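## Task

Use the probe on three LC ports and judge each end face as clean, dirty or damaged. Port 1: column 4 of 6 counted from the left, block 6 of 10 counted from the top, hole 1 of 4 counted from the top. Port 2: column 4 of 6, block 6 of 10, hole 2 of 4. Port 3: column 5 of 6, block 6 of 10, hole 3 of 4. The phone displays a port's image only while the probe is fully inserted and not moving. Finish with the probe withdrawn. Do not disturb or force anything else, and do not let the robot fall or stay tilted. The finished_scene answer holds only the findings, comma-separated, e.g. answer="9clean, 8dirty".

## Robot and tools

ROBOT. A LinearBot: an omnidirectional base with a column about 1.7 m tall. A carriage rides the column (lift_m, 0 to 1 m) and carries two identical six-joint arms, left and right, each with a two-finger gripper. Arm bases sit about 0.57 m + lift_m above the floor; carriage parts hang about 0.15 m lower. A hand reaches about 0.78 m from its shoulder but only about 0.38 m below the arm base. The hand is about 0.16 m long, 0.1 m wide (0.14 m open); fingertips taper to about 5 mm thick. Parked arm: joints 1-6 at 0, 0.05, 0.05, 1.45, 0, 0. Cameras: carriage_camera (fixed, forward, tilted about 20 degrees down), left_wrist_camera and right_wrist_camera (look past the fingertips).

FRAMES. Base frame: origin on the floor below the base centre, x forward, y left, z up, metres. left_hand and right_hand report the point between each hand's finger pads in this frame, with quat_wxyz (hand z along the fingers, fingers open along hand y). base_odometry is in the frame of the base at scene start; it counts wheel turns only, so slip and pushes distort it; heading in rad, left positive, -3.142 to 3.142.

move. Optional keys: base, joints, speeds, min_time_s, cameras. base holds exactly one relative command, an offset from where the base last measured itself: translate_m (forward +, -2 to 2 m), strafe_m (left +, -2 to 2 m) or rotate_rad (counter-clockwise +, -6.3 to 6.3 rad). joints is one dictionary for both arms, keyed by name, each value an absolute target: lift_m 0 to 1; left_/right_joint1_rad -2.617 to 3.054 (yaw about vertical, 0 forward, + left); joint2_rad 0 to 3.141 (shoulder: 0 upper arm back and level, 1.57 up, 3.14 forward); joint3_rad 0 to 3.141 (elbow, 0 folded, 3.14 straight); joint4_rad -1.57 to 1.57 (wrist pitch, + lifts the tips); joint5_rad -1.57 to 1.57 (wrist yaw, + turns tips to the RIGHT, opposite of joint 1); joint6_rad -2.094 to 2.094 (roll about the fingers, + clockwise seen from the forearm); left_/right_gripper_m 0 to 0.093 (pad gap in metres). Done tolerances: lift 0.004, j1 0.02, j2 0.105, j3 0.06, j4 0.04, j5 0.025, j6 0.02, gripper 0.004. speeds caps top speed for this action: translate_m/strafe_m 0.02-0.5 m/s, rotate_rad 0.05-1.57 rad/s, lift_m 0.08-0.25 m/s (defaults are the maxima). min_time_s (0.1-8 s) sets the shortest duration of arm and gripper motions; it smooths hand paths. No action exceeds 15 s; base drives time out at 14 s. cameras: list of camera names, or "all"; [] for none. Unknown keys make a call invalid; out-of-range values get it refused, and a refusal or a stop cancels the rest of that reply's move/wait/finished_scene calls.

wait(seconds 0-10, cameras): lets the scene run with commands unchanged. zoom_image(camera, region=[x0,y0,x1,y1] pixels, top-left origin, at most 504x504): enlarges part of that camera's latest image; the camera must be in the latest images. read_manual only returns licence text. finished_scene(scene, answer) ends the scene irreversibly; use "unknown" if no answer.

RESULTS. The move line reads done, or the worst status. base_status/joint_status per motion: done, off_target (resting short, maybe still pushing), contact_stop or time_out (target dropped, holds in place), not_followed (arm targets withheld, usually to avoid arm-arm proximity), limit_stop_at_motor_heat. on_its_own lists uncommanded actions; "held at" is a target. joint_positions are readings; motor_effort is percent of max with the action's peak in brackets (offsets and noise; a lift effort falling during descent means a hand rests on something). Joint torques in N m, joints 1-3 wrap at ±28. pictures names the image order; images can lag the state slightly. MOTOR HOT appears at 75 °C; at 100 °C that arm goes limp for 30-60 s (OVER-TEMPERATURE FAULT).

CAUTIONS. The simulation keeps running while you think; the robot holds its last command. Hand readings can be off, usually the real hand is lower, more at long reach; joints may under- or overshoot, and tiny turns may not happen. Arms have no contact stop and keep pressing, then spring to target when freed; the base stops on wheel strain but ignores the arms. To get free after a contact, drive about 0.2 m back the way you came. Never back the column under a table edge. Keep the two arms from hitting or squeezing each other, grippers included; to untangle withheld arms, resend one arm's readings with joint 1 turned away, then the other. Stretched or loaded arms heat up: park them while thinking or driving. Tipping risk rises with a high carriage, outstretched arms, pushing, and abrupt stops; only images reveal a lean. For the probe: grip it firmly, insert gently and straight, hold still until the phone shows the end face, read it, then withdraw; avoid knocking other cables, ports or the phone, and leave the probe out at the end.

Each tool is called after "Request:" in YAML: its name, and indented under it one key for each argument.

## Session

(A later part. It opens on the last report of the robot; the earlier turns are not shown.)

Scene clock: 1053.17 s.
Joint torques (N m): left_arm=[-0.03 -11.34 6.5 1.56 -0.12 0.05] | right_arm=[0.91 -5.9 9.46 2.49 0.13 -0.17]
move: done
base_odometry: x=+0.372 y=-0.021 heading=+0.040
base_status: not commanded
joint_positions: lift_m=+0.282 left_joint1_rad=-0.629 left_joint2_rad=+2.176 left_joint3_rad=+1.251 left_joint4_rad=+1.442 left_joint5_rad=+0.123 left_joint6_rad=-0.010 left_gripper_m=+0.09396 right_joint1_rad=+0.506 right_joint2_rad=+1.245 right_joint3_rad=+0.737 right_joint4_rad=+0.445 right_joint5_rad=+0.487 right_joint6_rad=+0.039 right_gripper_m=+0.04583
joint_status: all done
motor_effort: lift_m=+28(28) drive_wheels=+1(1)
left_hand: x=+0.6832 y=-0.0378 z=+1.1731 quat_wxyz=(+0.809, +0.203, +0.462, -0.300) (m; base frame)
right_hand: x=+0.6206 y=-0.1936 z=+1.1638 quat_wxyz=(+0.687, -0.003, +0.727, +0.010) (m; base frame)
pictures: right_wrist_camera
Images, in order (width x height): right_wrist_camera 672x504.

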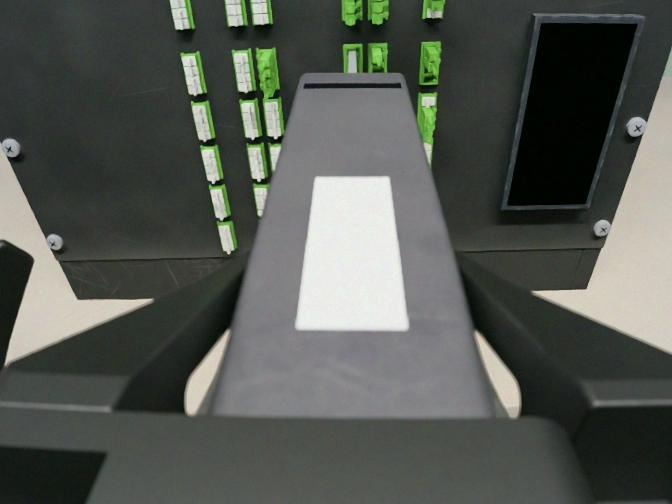

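Request:
move:
  joints: {"right_joint1_rad":0.517,"right_joint5_rad":0.4865}
  cameras: ["right_wrist_camera"]

Request:
zoom_image:
  camera: "right_wrist_camera"
  region: [320, 0, 400, 80]

Scene clock: 1060.33 s.
Joint torques (N m): left_arm=[-0.03 -11.38 6.49 1.54 -0.09 0.06] | right_arm=[0.92 -5.85 9.57 2.47 0.03 -0.13]
move: done
base_odometry: x=+0.372 y=-0.021 heading=+0.040
base_status: not commanded
joint_positions: lift_m=+0.282 left_joint1_rad=-0.629 left_joint2_rad=+2.176 left_joint3_rad=+1.251 left_joint4_rad=+1.442 left_joint5_rad=+0.123 left_joint6_rad=-0.010 left_gripper_m=+0.09396 right_joint1_rad=+0.510 right_joint2_rad=+1.245 right_joint3_rad=+0.737 right_joint4_rad=+0.445 right_joint5_rad=+0.487 right_joint6_rad=+0.039 right_gripper_m=+0.04583
joint_status: all done
motor_effort: lift_m=+28(28) drive_wheels=+1(1)
left_hand: x=+0.6832 y=-0.0378 z=+1.1731 quat_wxyz=(+0.809, +0.203, +0.462, -0.300) (m; base frame)
right_hand: x=+0.6201 y=-0.1921 z=+1.1638 quat_wxyz=(+0.687, -0.005, +0.727, +0.011) (m; base frame)
pictures: right_wrist_camera
Images, in order (width x height): right_wrist_camera 672x504.

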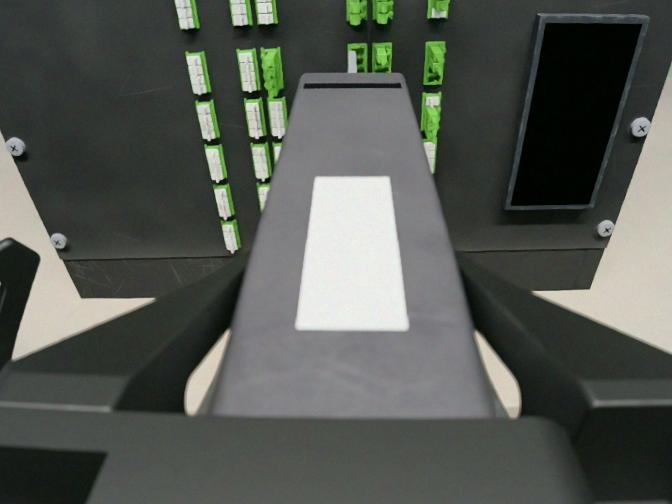

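Scaled by 6.300 from the camera's 672x504 image, which has a finer 960x720 frame.

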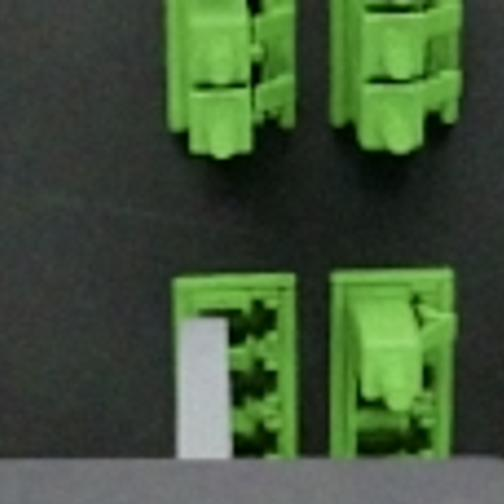

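Request:
move:
  joints: {"right_joint1_rad":0.510,"right_joint5_rad":0.499}
  cameras: ["right_wrist_camera"]

Request:
zoom_image:
  camera: "right_wrist_camera"
  region: [320, 0, 400, 80]

Scene clock: 1068.07 s.
Joint torques (N m): left_arm=[-0.02 -11.45 6.46 1.58 -0.12 0.04] | right_arm=[0.32 -5.87 9.48 2.46 0.14 -0.16]
move: done
base_odometry: x=+0.372 y=-0.021 heading=+0.040
base_status: not commanded
joint_positions: lift_m=+0.282 left_joint1_rad=-0.629 left_joint2_rad=+2.176 left_joint3_rad=+1.251 left_joint4_rad=+1.442 left_joint5_rad=+0.123 left_joint6_rad=-0.010 left_gripper_m=+0.09396 right_joint1_rad=+0.510 right_joint2_rad=+1.245 right_joint3_rad=+0.737 right_joint4_rad=+0.445 right_joint5_rad=+0.490 right_joint6_rad=+0.039 right_gripper_m=+0.04583
joint_status: all done
motor_effort: lift_m=+28(28) drive_wheels=+1(1)
left_hand: x=+0.6832 y=-0.0378 z=+1.1731 quat_wxyz=(+0.809, +0.203, +0.462, -0.300) (m; base frame)
right_hand: x=+0.6201 y=-0.1926 z=+1.1638 quat_wxyz=(+0.687, -0.004, +0.727, +0.010) (m; base frame)
pictures: right_wrist_camera
Images, in order (width x height): right_wrist_camera 672x504.

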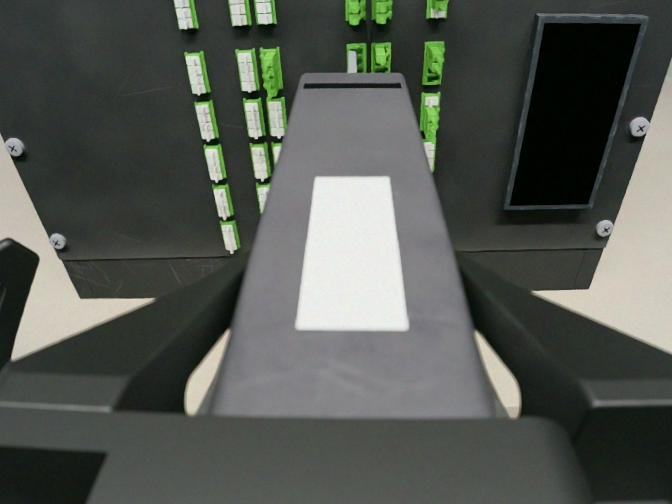

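Scaled by 6.300 from the camera's 672x504 image, which has a finer 960x720 frame.

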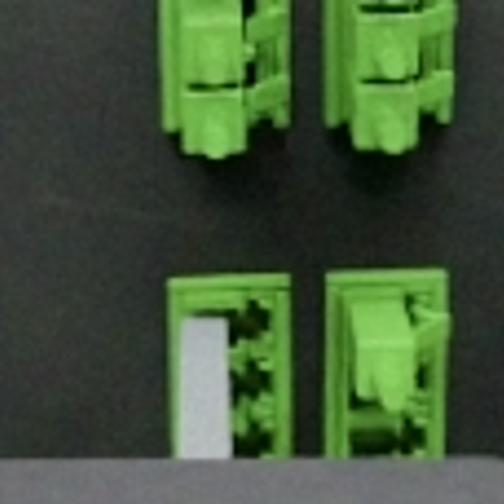

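Request:
move:
  joints: {"right_joint5_rad":0.5015}
  cameras: ["right_wrist_camera"]

Request:
zoom_image:
  camera: "right_wrist_camera"
  region: [320, 0, 400, 80]

Scene clock: 1072.93 s.
Joint torques (N m): left_arm=[0.01 -11.41 6.58 1.55 -0.13 0.02] | right_arm=[0.29 -6.01 9.43 2.44 0.2 -0.19]
move: done
base_odometry: x=+0.372 y=-0.021 heading=+0.040
base_status: not commanded
joint_positions: lift_m=+0.282 left_joint1_rad=-0.629 left_joint2_rad=+2.176 left_joint3_rad=+1.251 left_joint4_rad=+1.442 left_joint5_rad=+0.123 left_joint6_rad=-0.010 left_gripper_m=+0.09396 right_joint1_rad=+0.510 right_joint2_rad=+1.245 right_joint3_rad=+0.737 right_joint4_rad=+0.445 right_joint5_rad=+0.492 right_joint6_rad=+0.039 right_gripper_m=+0.04583
joint_status: all done
motor_effort: lift_m=+28(28) drive_wheels=+1(1)
left_hand: x=+0.6832 y=-0.0378 z=+1.1731 quat_wxyz=(+0.809, +0.203, +0.462, -0.300) (m; base frame)
right_hand: x=+0.6201 y=-0.1931 z=+1.1638 quat_wxyz=(+0.687, -0.003, +0.727, +0.009) (m; base frame)
pictures: right_wrist_camera
Images, in order (width x height): right_wrist_camera 672x504.

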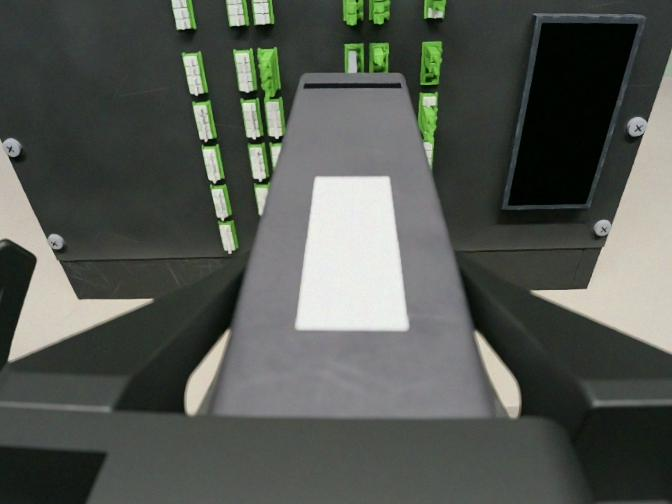

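Scaled by 6.300 from the camera's 672x504 image, which has a finer 960x720 frame.

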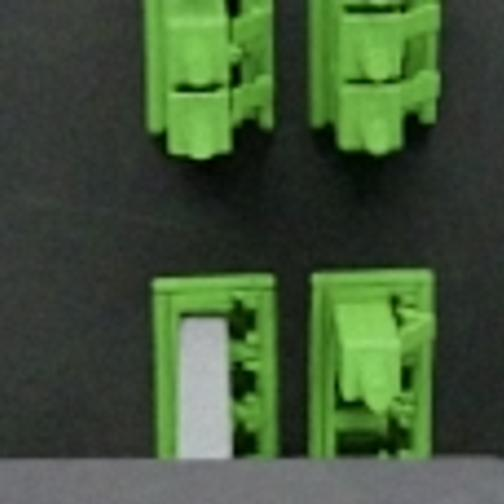

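Request:
move:
  joints: {"right_joint5_rad":0.492}
  base: {"translate_m":0.001}
  speeds: {"translate_m":0.02}
  cameras: ["right_wrist_camera","left_wrist_camera"]

Request:
zoom_image:
  camera: "right_wrist_camera"
  region: [320, 0, 400, 80]

Request:
zoom_image:
  camera: "left_wrist_camera"
  region: [330, 145, 390, 205]

Scene clock: 1080.70 s.
Joint torques (N m): left_arm=[0.05 -11.51 6.49 1.52 -0.11 0.02] | right_arm=[0.25 -5.89 9.42 2.47 0.07 -0.16]
move: done
base_odometry: x=+0.373 y=-0.021 heading=+0.040
base_status: done
joint_positions: lift_m=+0.282 left_joint1_rad=-0.629 left_joint2_rad=+2.176 left_joint3_rad=+1.251 left_joint4_rad=+1.442 left_joint5_rad=+0.123 left_joint6_rad=-0.010 left_gripper_m=+0.09396 right_joint1_rad=+0.510 right_joint2_rad=+1.245 right_joint3_rad=+0.737 right_joint4_rad=+0.446 right_joint5_rad=+0.493 right_joint6_rad=+0.039 right_gripper_m=+0.04583
joint_status: all done
motor_effort: lift_m=+28(28) drive_wheels=-1(8)
left_hand: x=+0.6832 y=-0.0378 z=+1.1730 quat_wxyz=(+0.809, +0.203, +0.462, -0.300) (m; base frame)
right_hand: x=+0.6201 y=-0.1932 z=+1.1641 quat_wxyz=(+0.687, -0.002, +0.726, +0.009) (m; base frame)
pictures: left_wrist_camera, right_wrist_camera
Images, in order (width x height): left_wrist_camera 672x504, right_wrist_camera 672x504.

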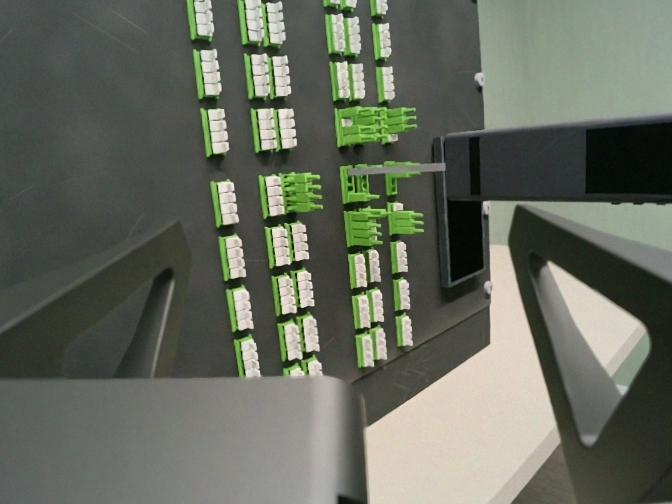

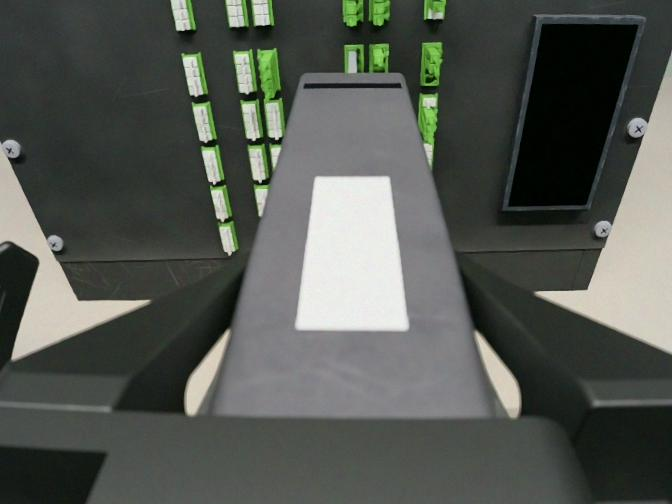

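Scaled by 6.300 from the camera's 672x504 image, which has a finer 960x720 frame.

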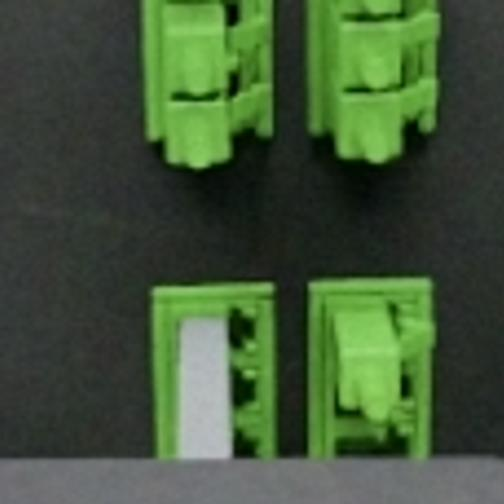

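Scaled by 8.400 from the camera's 672x504 image, which has a finer 960x720 frame.

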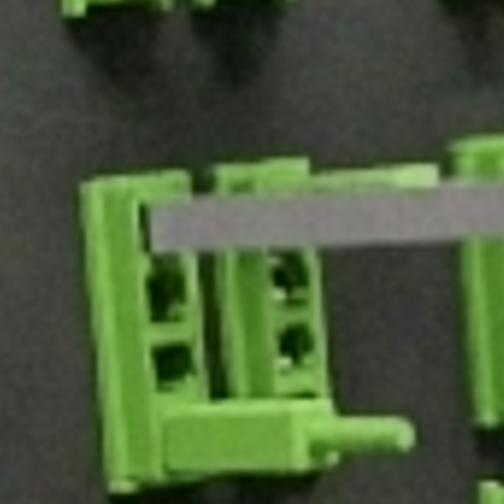

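Request:
move:
  joints: {"right_joint4_rad":0.492}
  base: {"translate_m":0.0015}
  speeds: {"translate_m":0.02}
  cameras: ["right_wrist_camera","left_wrist_camera"]

Request:
zoom_image:
  camera: "right_wrist_camera"
  region: [320, 0, 400, 80]

Request:
zoom_image:
  camera: "left_wrist_camera"
  region: [330, 145, 390, 205]

Scene clock: 1091.97 s.
Joint torques (N m): left_arm=[-0.1 -11.45 6.58 1.58 -0.1 0.04] | right_arm=[-0.21 -5.71 9.57 2.45 -0.06 -0.19]
move: off_target
base_odometry: x=+0.374 y=-0.021 heading=+0.039
base_status: done
joint_positions: lift_m=+0.282 left_joint1_rad=-0.629 left_joint2_rad=+2.176 left_joint3_rad=+1.251 left_joint4_rad=+1.441 left_joint5_rad=+0.123 left_joint6_rad=-0.010 left_gripper_m=+0.09396 right_joint1_rad=+0.514 right_joint2_rad=+1.245 right_joint3_rad=+0.737 right_joint4_rad=+0.444 right_joint5_rad=+0.500 right_joint6_rad=+0.039 right_gripper_m=+0.04583
joint_status: right_joint4_rad off_target (ended at +0.444, target +0.492)
motor_effort: lift_m=+28(28) drive_wheels=+6(9)
left_hand: x=+0.6833 y=-0.0378 z=+1.1729 quat_wxyz=(+0.809, +0.203, +0.462, -0.300) (m; base frame)
right_hand: x=+0.6197 y=-0.1930 z=+1.1637 quat_wxyz=(+0.687, -0.002, +0.727, +0.007) (m; base frame)
pictures: left_wrist_camera, right_wrist_camera
Images, in order (width x height): left_wrist_camera 672x504, right_wrist_camera 672x504.

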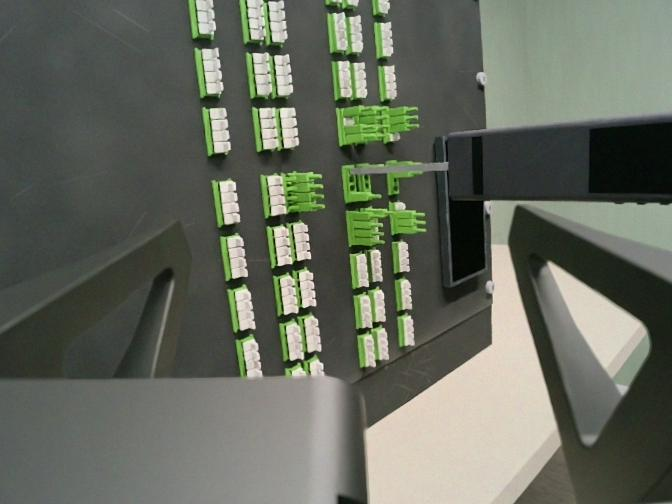

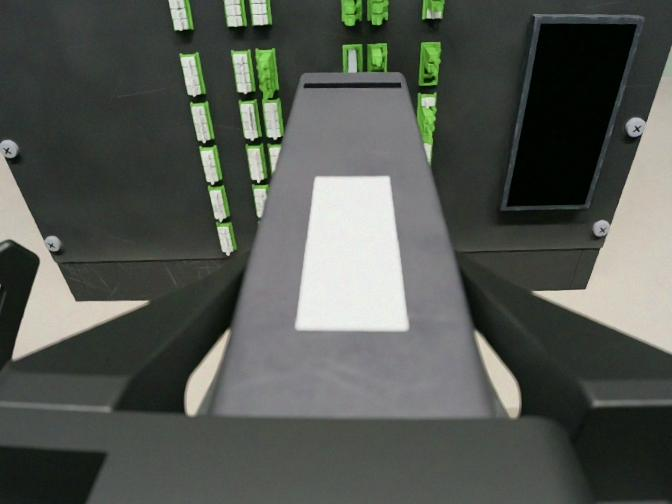

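Scaled by 6.300 from the camera's 672x504 image, which has a finer 960x720 frame.

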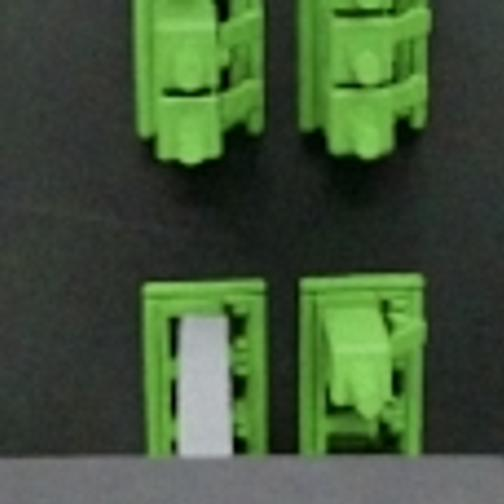

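Scaled by 8.400 from the camera's 672x504 image, which has a finer 960x720 frame.

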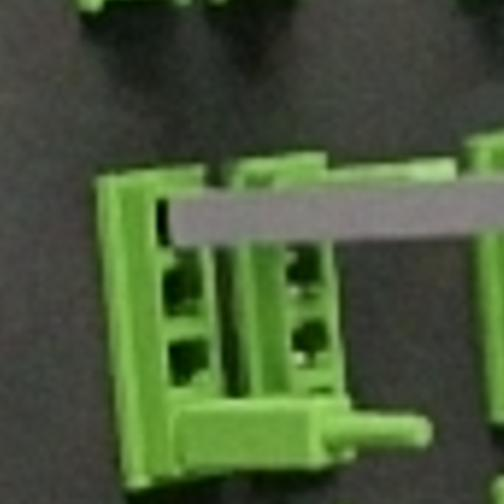

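Request:
move:
  joints: {"right_joint1_rad":0.513,"right_joint5_rad":0.4895}
  base: {"translate_m":-0.0015}
  speeds: {"translate_m":0.02}
  cameras: ["right_wrist_camera","left_wrist_camera"]

Request:
zoom_image:
  camera: "right_wrist_camera"
  region: [320, 0, 400, 80]

Request:
zoom_image:
  camera: "left_wrist_camera"
  region: [330, 145, 390, 205]

Scene clock: 1102.40 s.
Joint torques (N m): left_arm=[-0.02 -11.36 6.61 1.58 -0.11 0.06] | right_arm=[0.23 -5.65 9.26 2.47 -0.04 -0.14]
move: done
base_odometry: x=+0.373 y=-0.021 heading=+0.039
base_status: done
joint_positions: lift_m=+0.282 left_joint1_rad=-0.629 left_joint2_rad=+2.176 left_joint3_rad=+1.251 left_joint4_rad=+1.442 left_joint5_rad=+0.123 left_joint6_rad=-0.010 left_gripper_m=+0.09396 right_joint1_rad=+0.514 right_joint2_rad=+1.245 right_joint3_rad=+0.737 right_joint4_rad=+0.440 right_joint5_rad=+0.494 right_joint6_rad=+0.039 right_gripper_m=+0.04583
joint_status: all done
motor_effort: lift_m=+28(28) drive_wheels=+1(7)
left_hand: x=+0.6832 y=-0.0378 z=+1.1730 quat_wxyz=(+0.809, +0.203, +0.462, -0.300) (m; base frame)
right_hand: x=+0.6196 y=-0.1920 z=+1.1628 quat_wxyz=(+0.686, -0.004, +0.728, +0.009) (m; base frame)
pictures: left_wrist_camera, right_wrist_camera
Images, in order (width x height): left_wrist_camera 672x504, right_wrist_camera 672x504.

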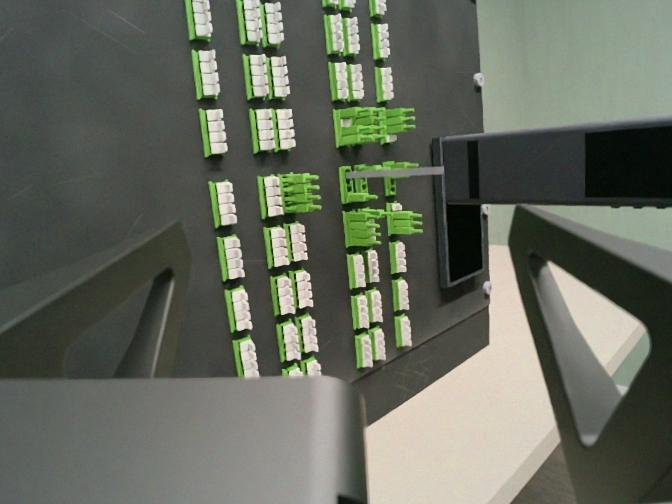

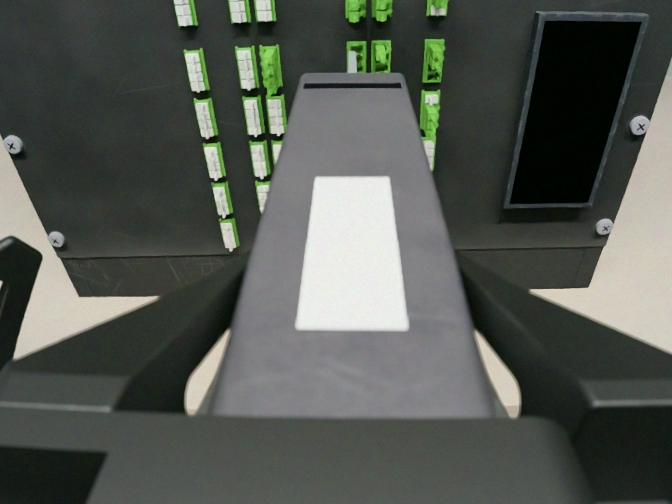

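Scaled by 6.300 from the camera's 672x504 image, which has a finer 960x720 frame.

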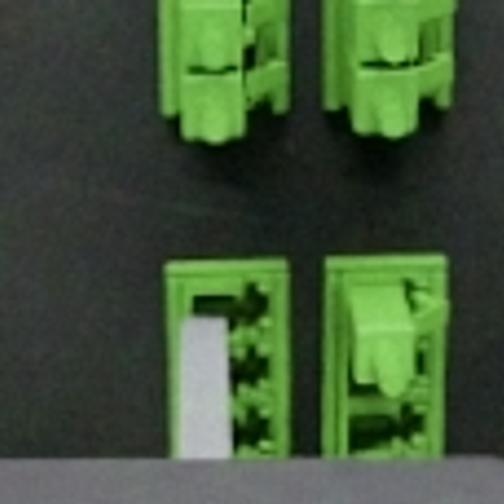

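Scaled by 8.400 from the camera's 672x504 image, which has a finer 960x720 frame.

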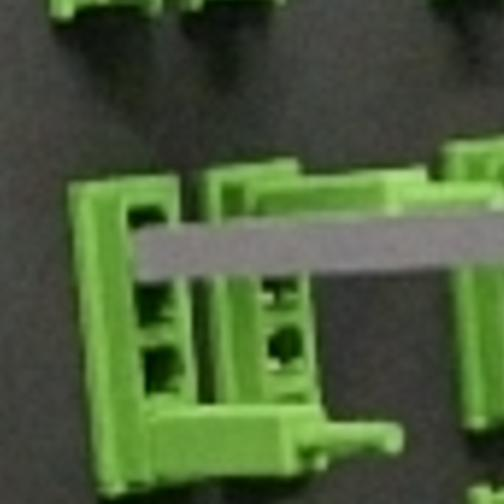

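Request:
move:
  joints: {"right_joint1_rad":0.513,"right_joint5_rad":0.504,"right_joint4_rad":0.4975}
  cameras: ["right_wrist_camera","left_wrist_camera"]

Request:
zoom_image:
  camera: "right_wrist_camera"
  region: [320, 0, 400, 80]

Request:
zoom_image:
  camera: "left_wrist_camera"
  region: [330, 145, 390, 205]

Scene clock: 1111.70 s.
Joint torques (N m): left_arm=[0.02 -11.38 6.45 1.59 -0.1 0.05] | right_arm=[0.29 -6 9.33 2.55 0.14 -0.16]
move: off_target
base_odometry: x=+0.373 y=-0.021 heading=+0.039
base_status: not commanded
joint_positions: lift_m=+0.282 left_joint1_rad=-0.629 left_joint2_rad=+2.176 left_joint3_rad=+1.251 left_joint4_rad=+1.442 left_joint5_rad=+0.123 left_joint6_rad=-0.010 left_gripper_m=+0.09396 right_joint1_rad=+0.514 right_joint2_rad=+1.245 right_joint3_rad=+0.737 right_joint4_rad=+0.440 right_joint5_rad=+0.495 right_joint6_rad=+0.039 right_gripper_m=+0.04583
joint_status: right_joint4_rad off_target (ended at +0.440, target +0.497); the others done
motor_effort: lift_m=+28(28) drive_wheels=+1(1)
left_hand: x=+0.6832 y=-0.0378 z=+1.1730 quat_wxyz=(+0.809, +0.203, +0.462, -0.300) (m; base frame)
right_hand: x=+0.6196 y=-0.1921 z=+1.1628 quat_wxyz=(+0.686, -0.004, +0.728, +0.008) (m; base frame)
pictures: left_wrist_camera, right_wrist_camera
Images, in order (width x height): left_wrist_camera 672x504, right_wrist_camera 672x504.

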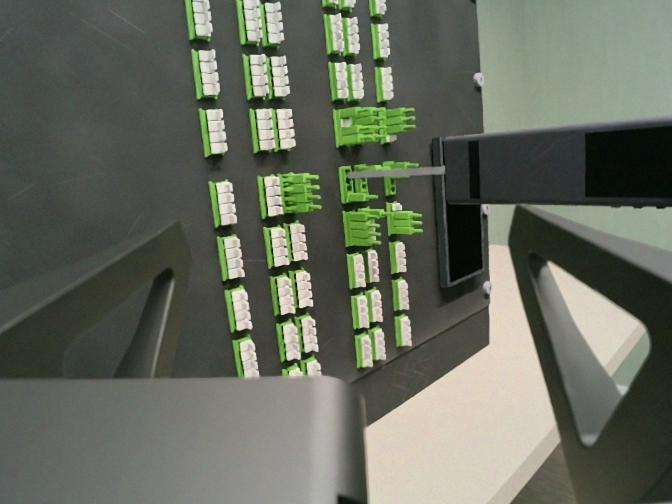

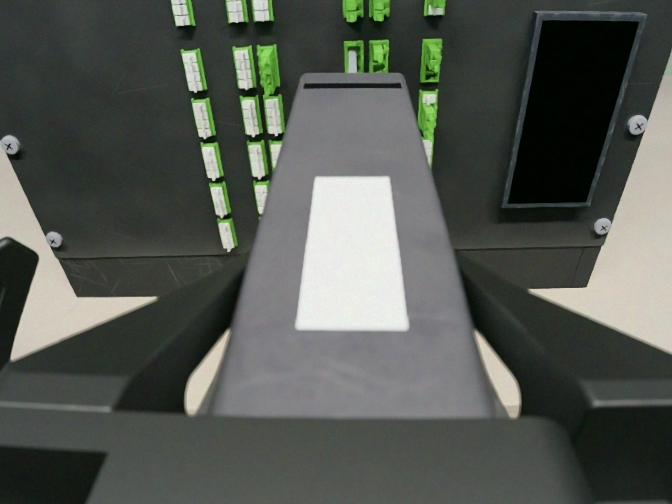

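Scaled by 6.300 from the camera's 672x504 image, which has a finer 960x720 frame.

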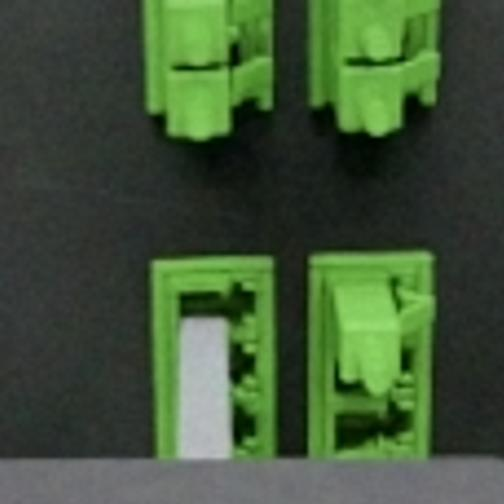

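Scaled by 8.400 from the camera's 672x504 image, which has a finer 960x720 frame.

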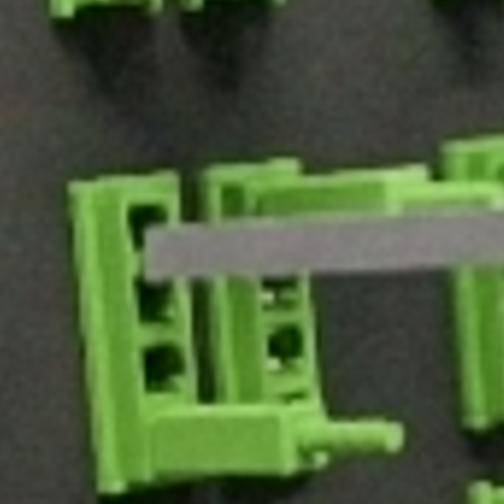

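Request:
move:
  joints: {"lift_m":0.2841,"right_joint4_rad":0.488,"right_joint5_rad":0.4868}
  speeds: {"lift_m":0.08}
  cameras: ["right_wrist_camera","left_wrist_camera"]

Request:
zoom_image:
  camera: "right_wrist_camera"
  region: [320, 0, 400, 80]

Request:
zoom_image:
  camera: "left_wrist_camera"
  region: [330, 145, 390, 205]

Scene clock: 1119.37 s.
Joint torques (N m): left_arm=[0.03 -11.49 6.49 1.58 -0.1 0.07] | right_arm=[0.27 -5.93 9.33 2.41 -0.07 -0.16]
move: off_target
base_odometry: x=+0.373 y=-0.021 heading=+0.039
base_status: not commanded
joint_positions: lift_m=+0.284 left_joint1_rad=-0.629 left_joint2_rad=+2.176 left_joint3_rad=+1.251 left_joint4_rad=+1.443 left_joint5_rad=+0.123 left_joint6_rad=-0.010 left_gripper_m=+0.09396 right_joint1_rad=+0.514 right_joint2_rad=+1.245 right_joint3_rad=+0.737 right_joint4_rad=+0.439 right_joint5_rad=+0.493 right_joint6_rad=+0.039 right_gripper_m=+0.04583
joint_status: right_joint4_rad off_target (ended at +0.439, target +0.488); the others done
motor_effort: lift_m=+29(31) drive_wheels=+1(2)
left_hand: x=+0.6831 y=-0.0377 z=+1.1751 quat_wxyz=(+0.809, +0.203, +0.462, -0.300) (m; base frame)
right_hand: x=+0.6196 y=-0.1918 z=+1.1644 quat_wxyz=(+0.685, -0.005, +0.728, +0.009) (m; base frame)
pictures: left_wrist_camera, right_wrist_camera
Images, in order (width x height): left_wrist_camera 672x504, right_wrist_camera 672x504.

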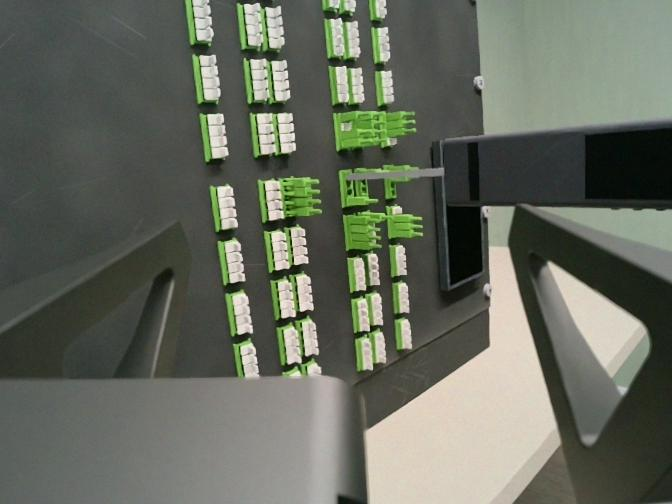

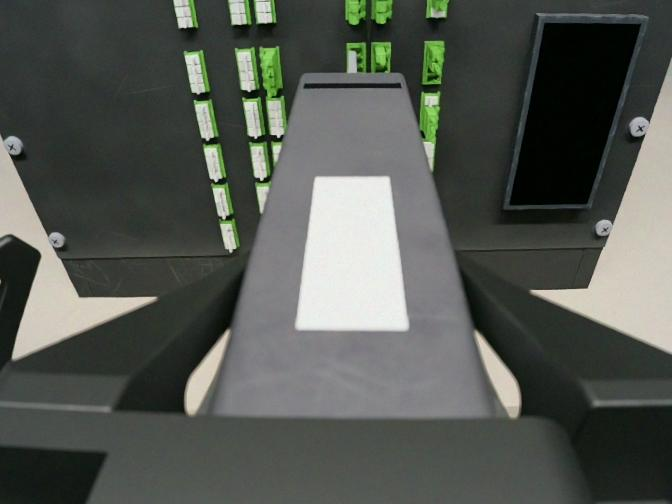

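Scaled by 6.300 from the camera's 672x504 image, which has a finer 960x720 frame.

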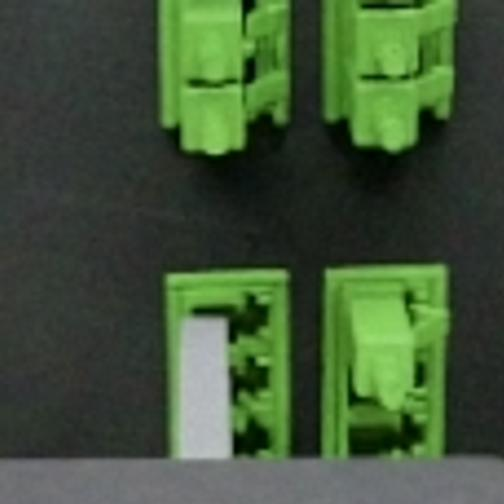

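Scaled by 8.400 from the camera's 672x504 image, which has a finer 960x720 frame.

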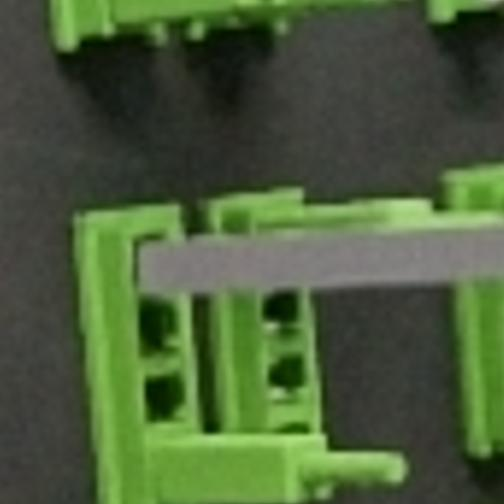

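Request:
move:
  joints: {"lift_m":0.2845,"right_joint5_rad":0.5033}
  speeds: {"lift_m":0.08}
  cameras: ["right_wrist_camera","left_wrist_camera"]

Request:
zoom_image:
  camera: "right_wrist_camera"
  region: [320, 0, 400, 80]

Request:
zoom_image:
  camera: "left_wrist_camera"
  region: [330, 145, 390, 205]

Scene clock: 1127.60 s.
Joint torques (N m): left_arm=[-0.02 -11.34 6.43 1.57 -0.12 0.05] | right_arm=[0.17 -5.74 9.39 2.47 0.11 -0.12]
move: done
base_odometry: x=+0.373 y=-0.021 heading=+0.039
base_status: not commanded
joint_positions: lift_m=+0.284 left_joint1_rad=-0.629 left_joint2_rad=+2.176 left_joint3_rad=+1.251 left_joint4_rad=+1.443 left_joint5_rad=+0.123 left_joint6_rad=-0.010 left_gripper_m=+0.09396 right_joint1_rad=+0.514 right_joint2_rad=+1.245 right_joint3_rad=+0.737 right_joint4_rad=+0.438 right_joint5_rad=+0.494 right_joint6_rad=+0.039 right_gripper_m=+0.04583
joint_status: all done
motor_effort: lift_m=+29(30) drive_wheels=+1(1)
left_hand: x=+0.6831 y=-0.0377 z=+1.1754 quat_wxyz=(+0.809, +0.203, +0.462, -0.300) (m; base frame)
right_hand: x=+0.6196 y=-0.1920 z=+1.1646 quat_wxyz=(+0.685, -0.005, +0.728, +0.008) (m; base frame)
pictures: left_wrist_camera, right_wrist_camera
Images, in order (width x height): left_wrist_camera 672x504, right_wrist_camera 672x504.

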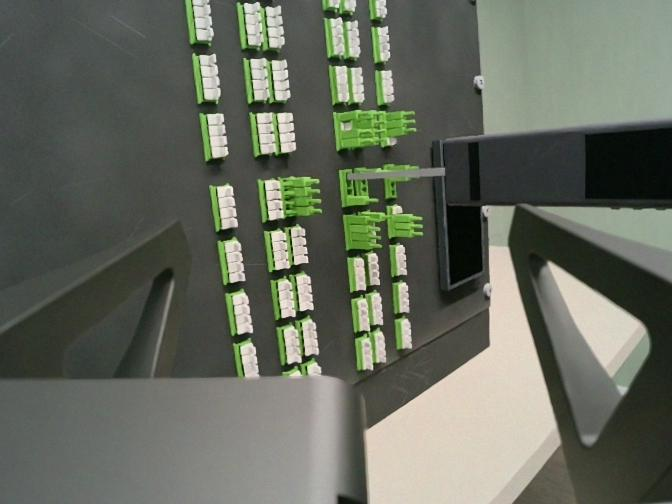

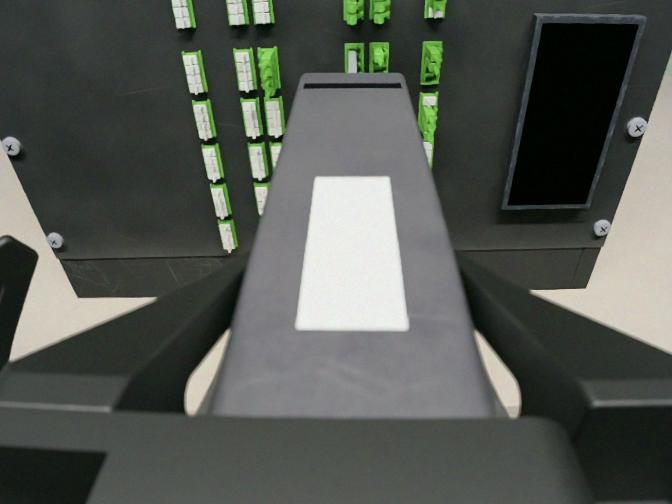

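Scaled by 6.300 from the camera's 672x504 image, which has a finer 960x720 frame.

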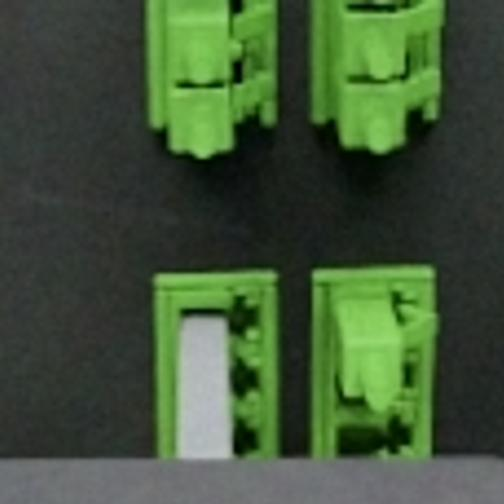

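Scaled by 8.400 from the camera's 672x504 image, which has a finer 960x720 frame.

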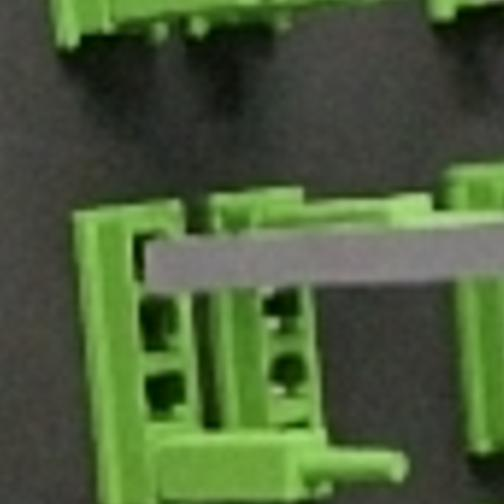

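Request:
move:
  joints: {"lift_m":0.285,"right_joint5_rad":0.4945}
  base: {"translate_m":0.001}
  speeds: {"lift_m":0.08,"translate_m":0.02}
  cameras: ["right_wrist_camera","left_wrist_camera"]

Request:
zoom_image:
  camera: "right_wrist_camera"
  region: [320, 0, 400, 80]

Request:
zoom_image:
  camera: "left_wrist_camera"
  region: [330, 145, 390, 205]

Scene clock: 1137.83 s.
Joint torques (N m): left_arm=[-0.1 -11.4 6.49 1.53 -0.12 0.07] | right_arm=[0.23 -5.76 9.43 2.42 0.06 -0.17]
move: done
base_odometry: x=+0.374 y=-0.021 heading=+0.039
base_status: done
joint_positions: lift_m=+0.285 left_joint1_rad=-0.629 left_joint2_rad=+2.176 left_joint3_rad=+1.251 left_joint4_rad=+1.442 left_joint5_rad=+0.123 left_joint6_rad=-0.010 left_gripper_m=+0.09396 right_joint1_rad=+0.514 right_joint2_rad=+1.245 right_joint3_rad=+0.737 right_joint4_rad=+0.439 right_joint5_rad=+0.495 right_joint6_rad=+0.039 right_gripper_m=+0.04583
joint_status: all done
motor_effort: lift_m=+29(31) drive_wheels=+0(8)
left_hand: x=+0.6832 y=-0.0378 z=+1.1757 quat_wxyz=(+0.809, +0.203, +0.462, -0.300) (m; base frame)
right_hand: x=+0.6196 y=-0.1922 z=+1.1652 quat_wxyz=(+0.685, -0.004, +0.728, +0.008) (m; base frame)
pictures: left_wrist_camera, right_wrist_camera
Images, in order (width x height): left_wrist_camera 672x504, right_wrist_camera 672x504.

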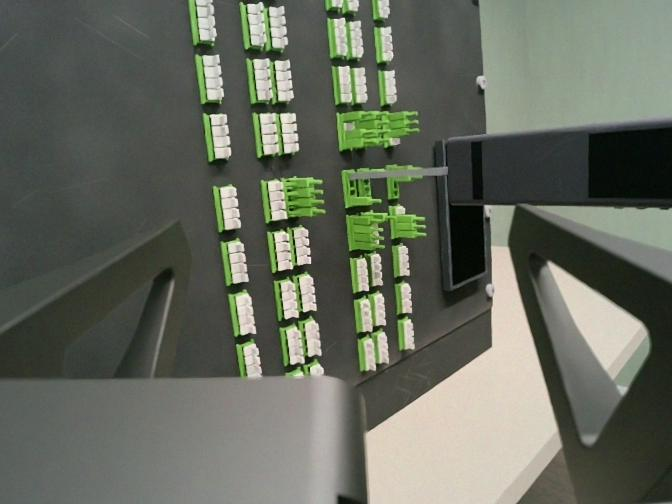

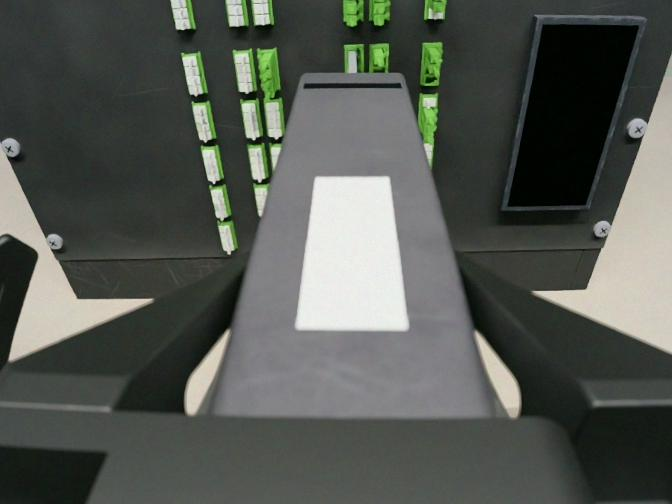

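Scaled by 6.300 from the camera's 672x504 image, which has a finer 960x720 frame.

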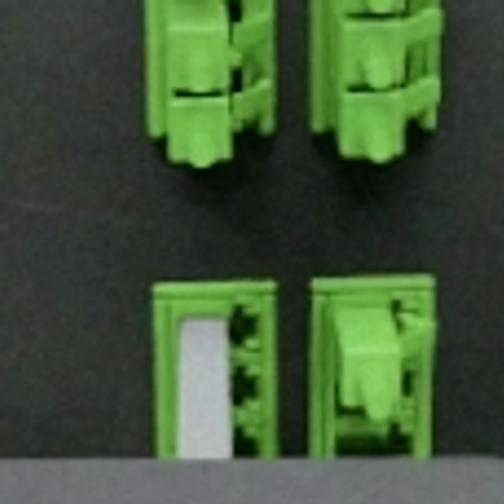

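Scaled by 8.400 from the camera's 672x504 image, which has a finer 960x720 frame.

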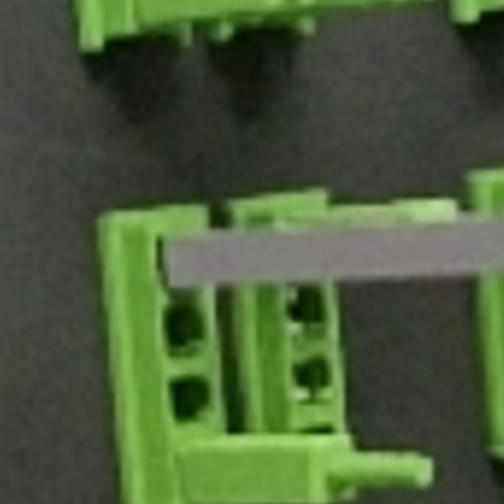

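Request:
move:
  base: {"translate_m":0.0015}
  speeds: {"translate_m":0.02}
  cameras: ["right_wrist_camera","left_wrist_camera"]

Request:
zoom_image:
  camera: "right_wrist_camera"
  region: [320, 0, 400, 80]

Request:
zoom_image:
  camera: "left_wrist_camera"
  region: [330, 145, 390, 205]

Scene clock: 1145.07 s.
Joint torques (N m): left_arm=[-0.05 -11.34 6.39 1.58 -0.13 0.04] | right_arm=[0.1 -5.82 9.46 2.45 0.05 -0.13]
move: done
base_odometry: x=+0.375 y=-0.021 heading=+0.039
base_status: done
joint_positions: lift_m=+0.285 left_joint1_rad=-0.628 left_joint2_rad=+2.176 left_joint3_rad=+1.251 left_joint4_rad=+1.442 left_joint5_rad=+0.123 left_joint6_rad=-0.010 left_gripper_m=+0.09396 right_joint1_rad=+0.514 right_joint2_rad=+1.245 right_joint3_rad=+0.737 right_joint4_rad=+0.439 right_joint5_rad=+0.492 right_joint6_rad=+0.039 right_gripper_m=+0.04583
joint_status: not commanded
motor_effort: lift_m=+29(29) drive_wheels=+5(10)
left_hand: x=+0.6834 y=-0.0376 z=+1.1756 quat_wxyz=(+0.809, +0.203, +0.462, -0.300) (m; base frame)
right_hand: x=+0.6196 y=-0.1918 z=+1.1652 quat_wxyz=(+0.685, -0.005, +0.728, +0.009) (m; base frame)
pictures: left_wrist_camera, right_wrist_camera
Images, in order (width x height): left_wrist_camera 672x504, right_wrist_camera 672x504.

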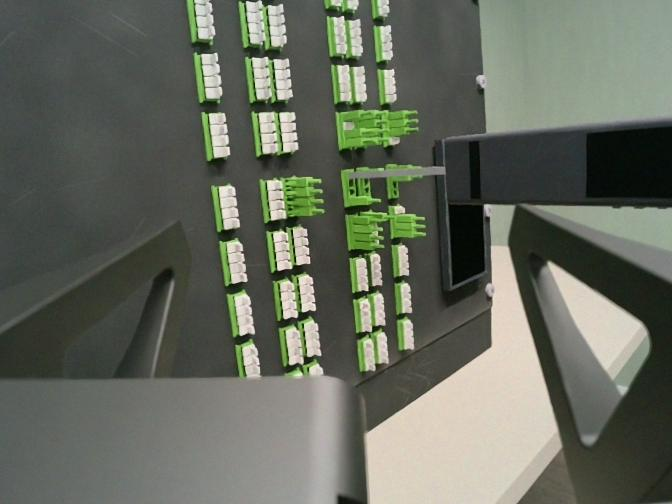

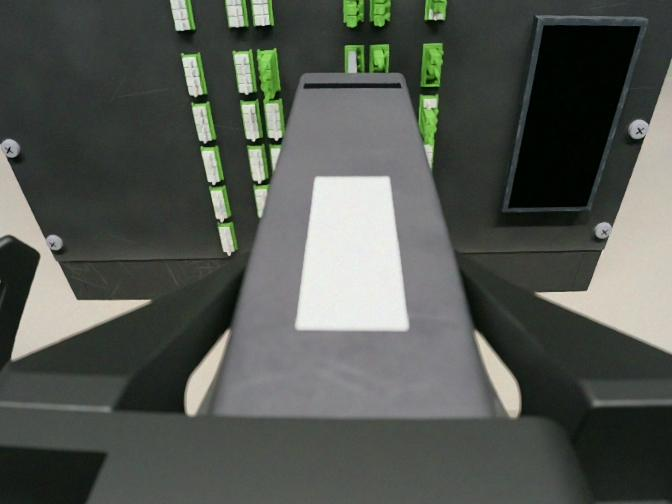

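Scaled by 6.300 from the camera's 672x504 image, which has a finer 960x720 frame.

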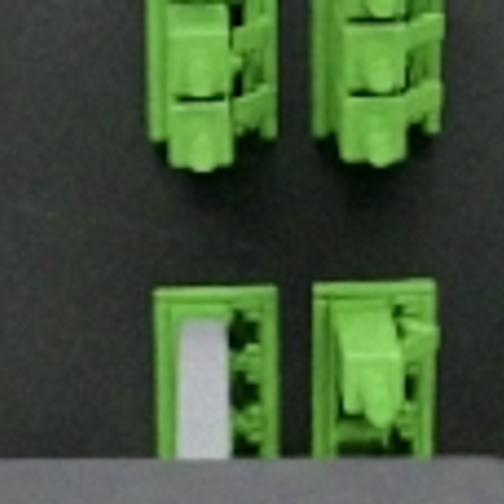

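Scaled by 8.400 from the camera's 672x504 image, which has a finer 960x720 frame.

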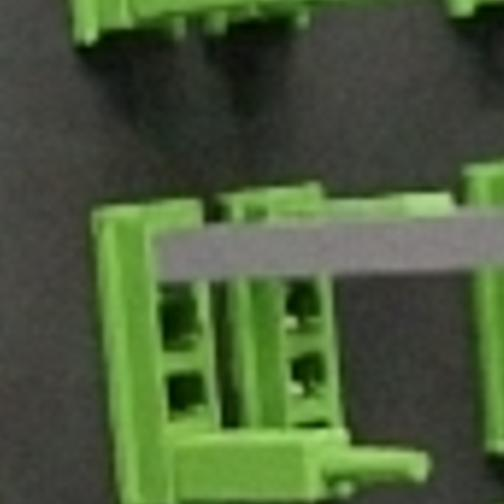

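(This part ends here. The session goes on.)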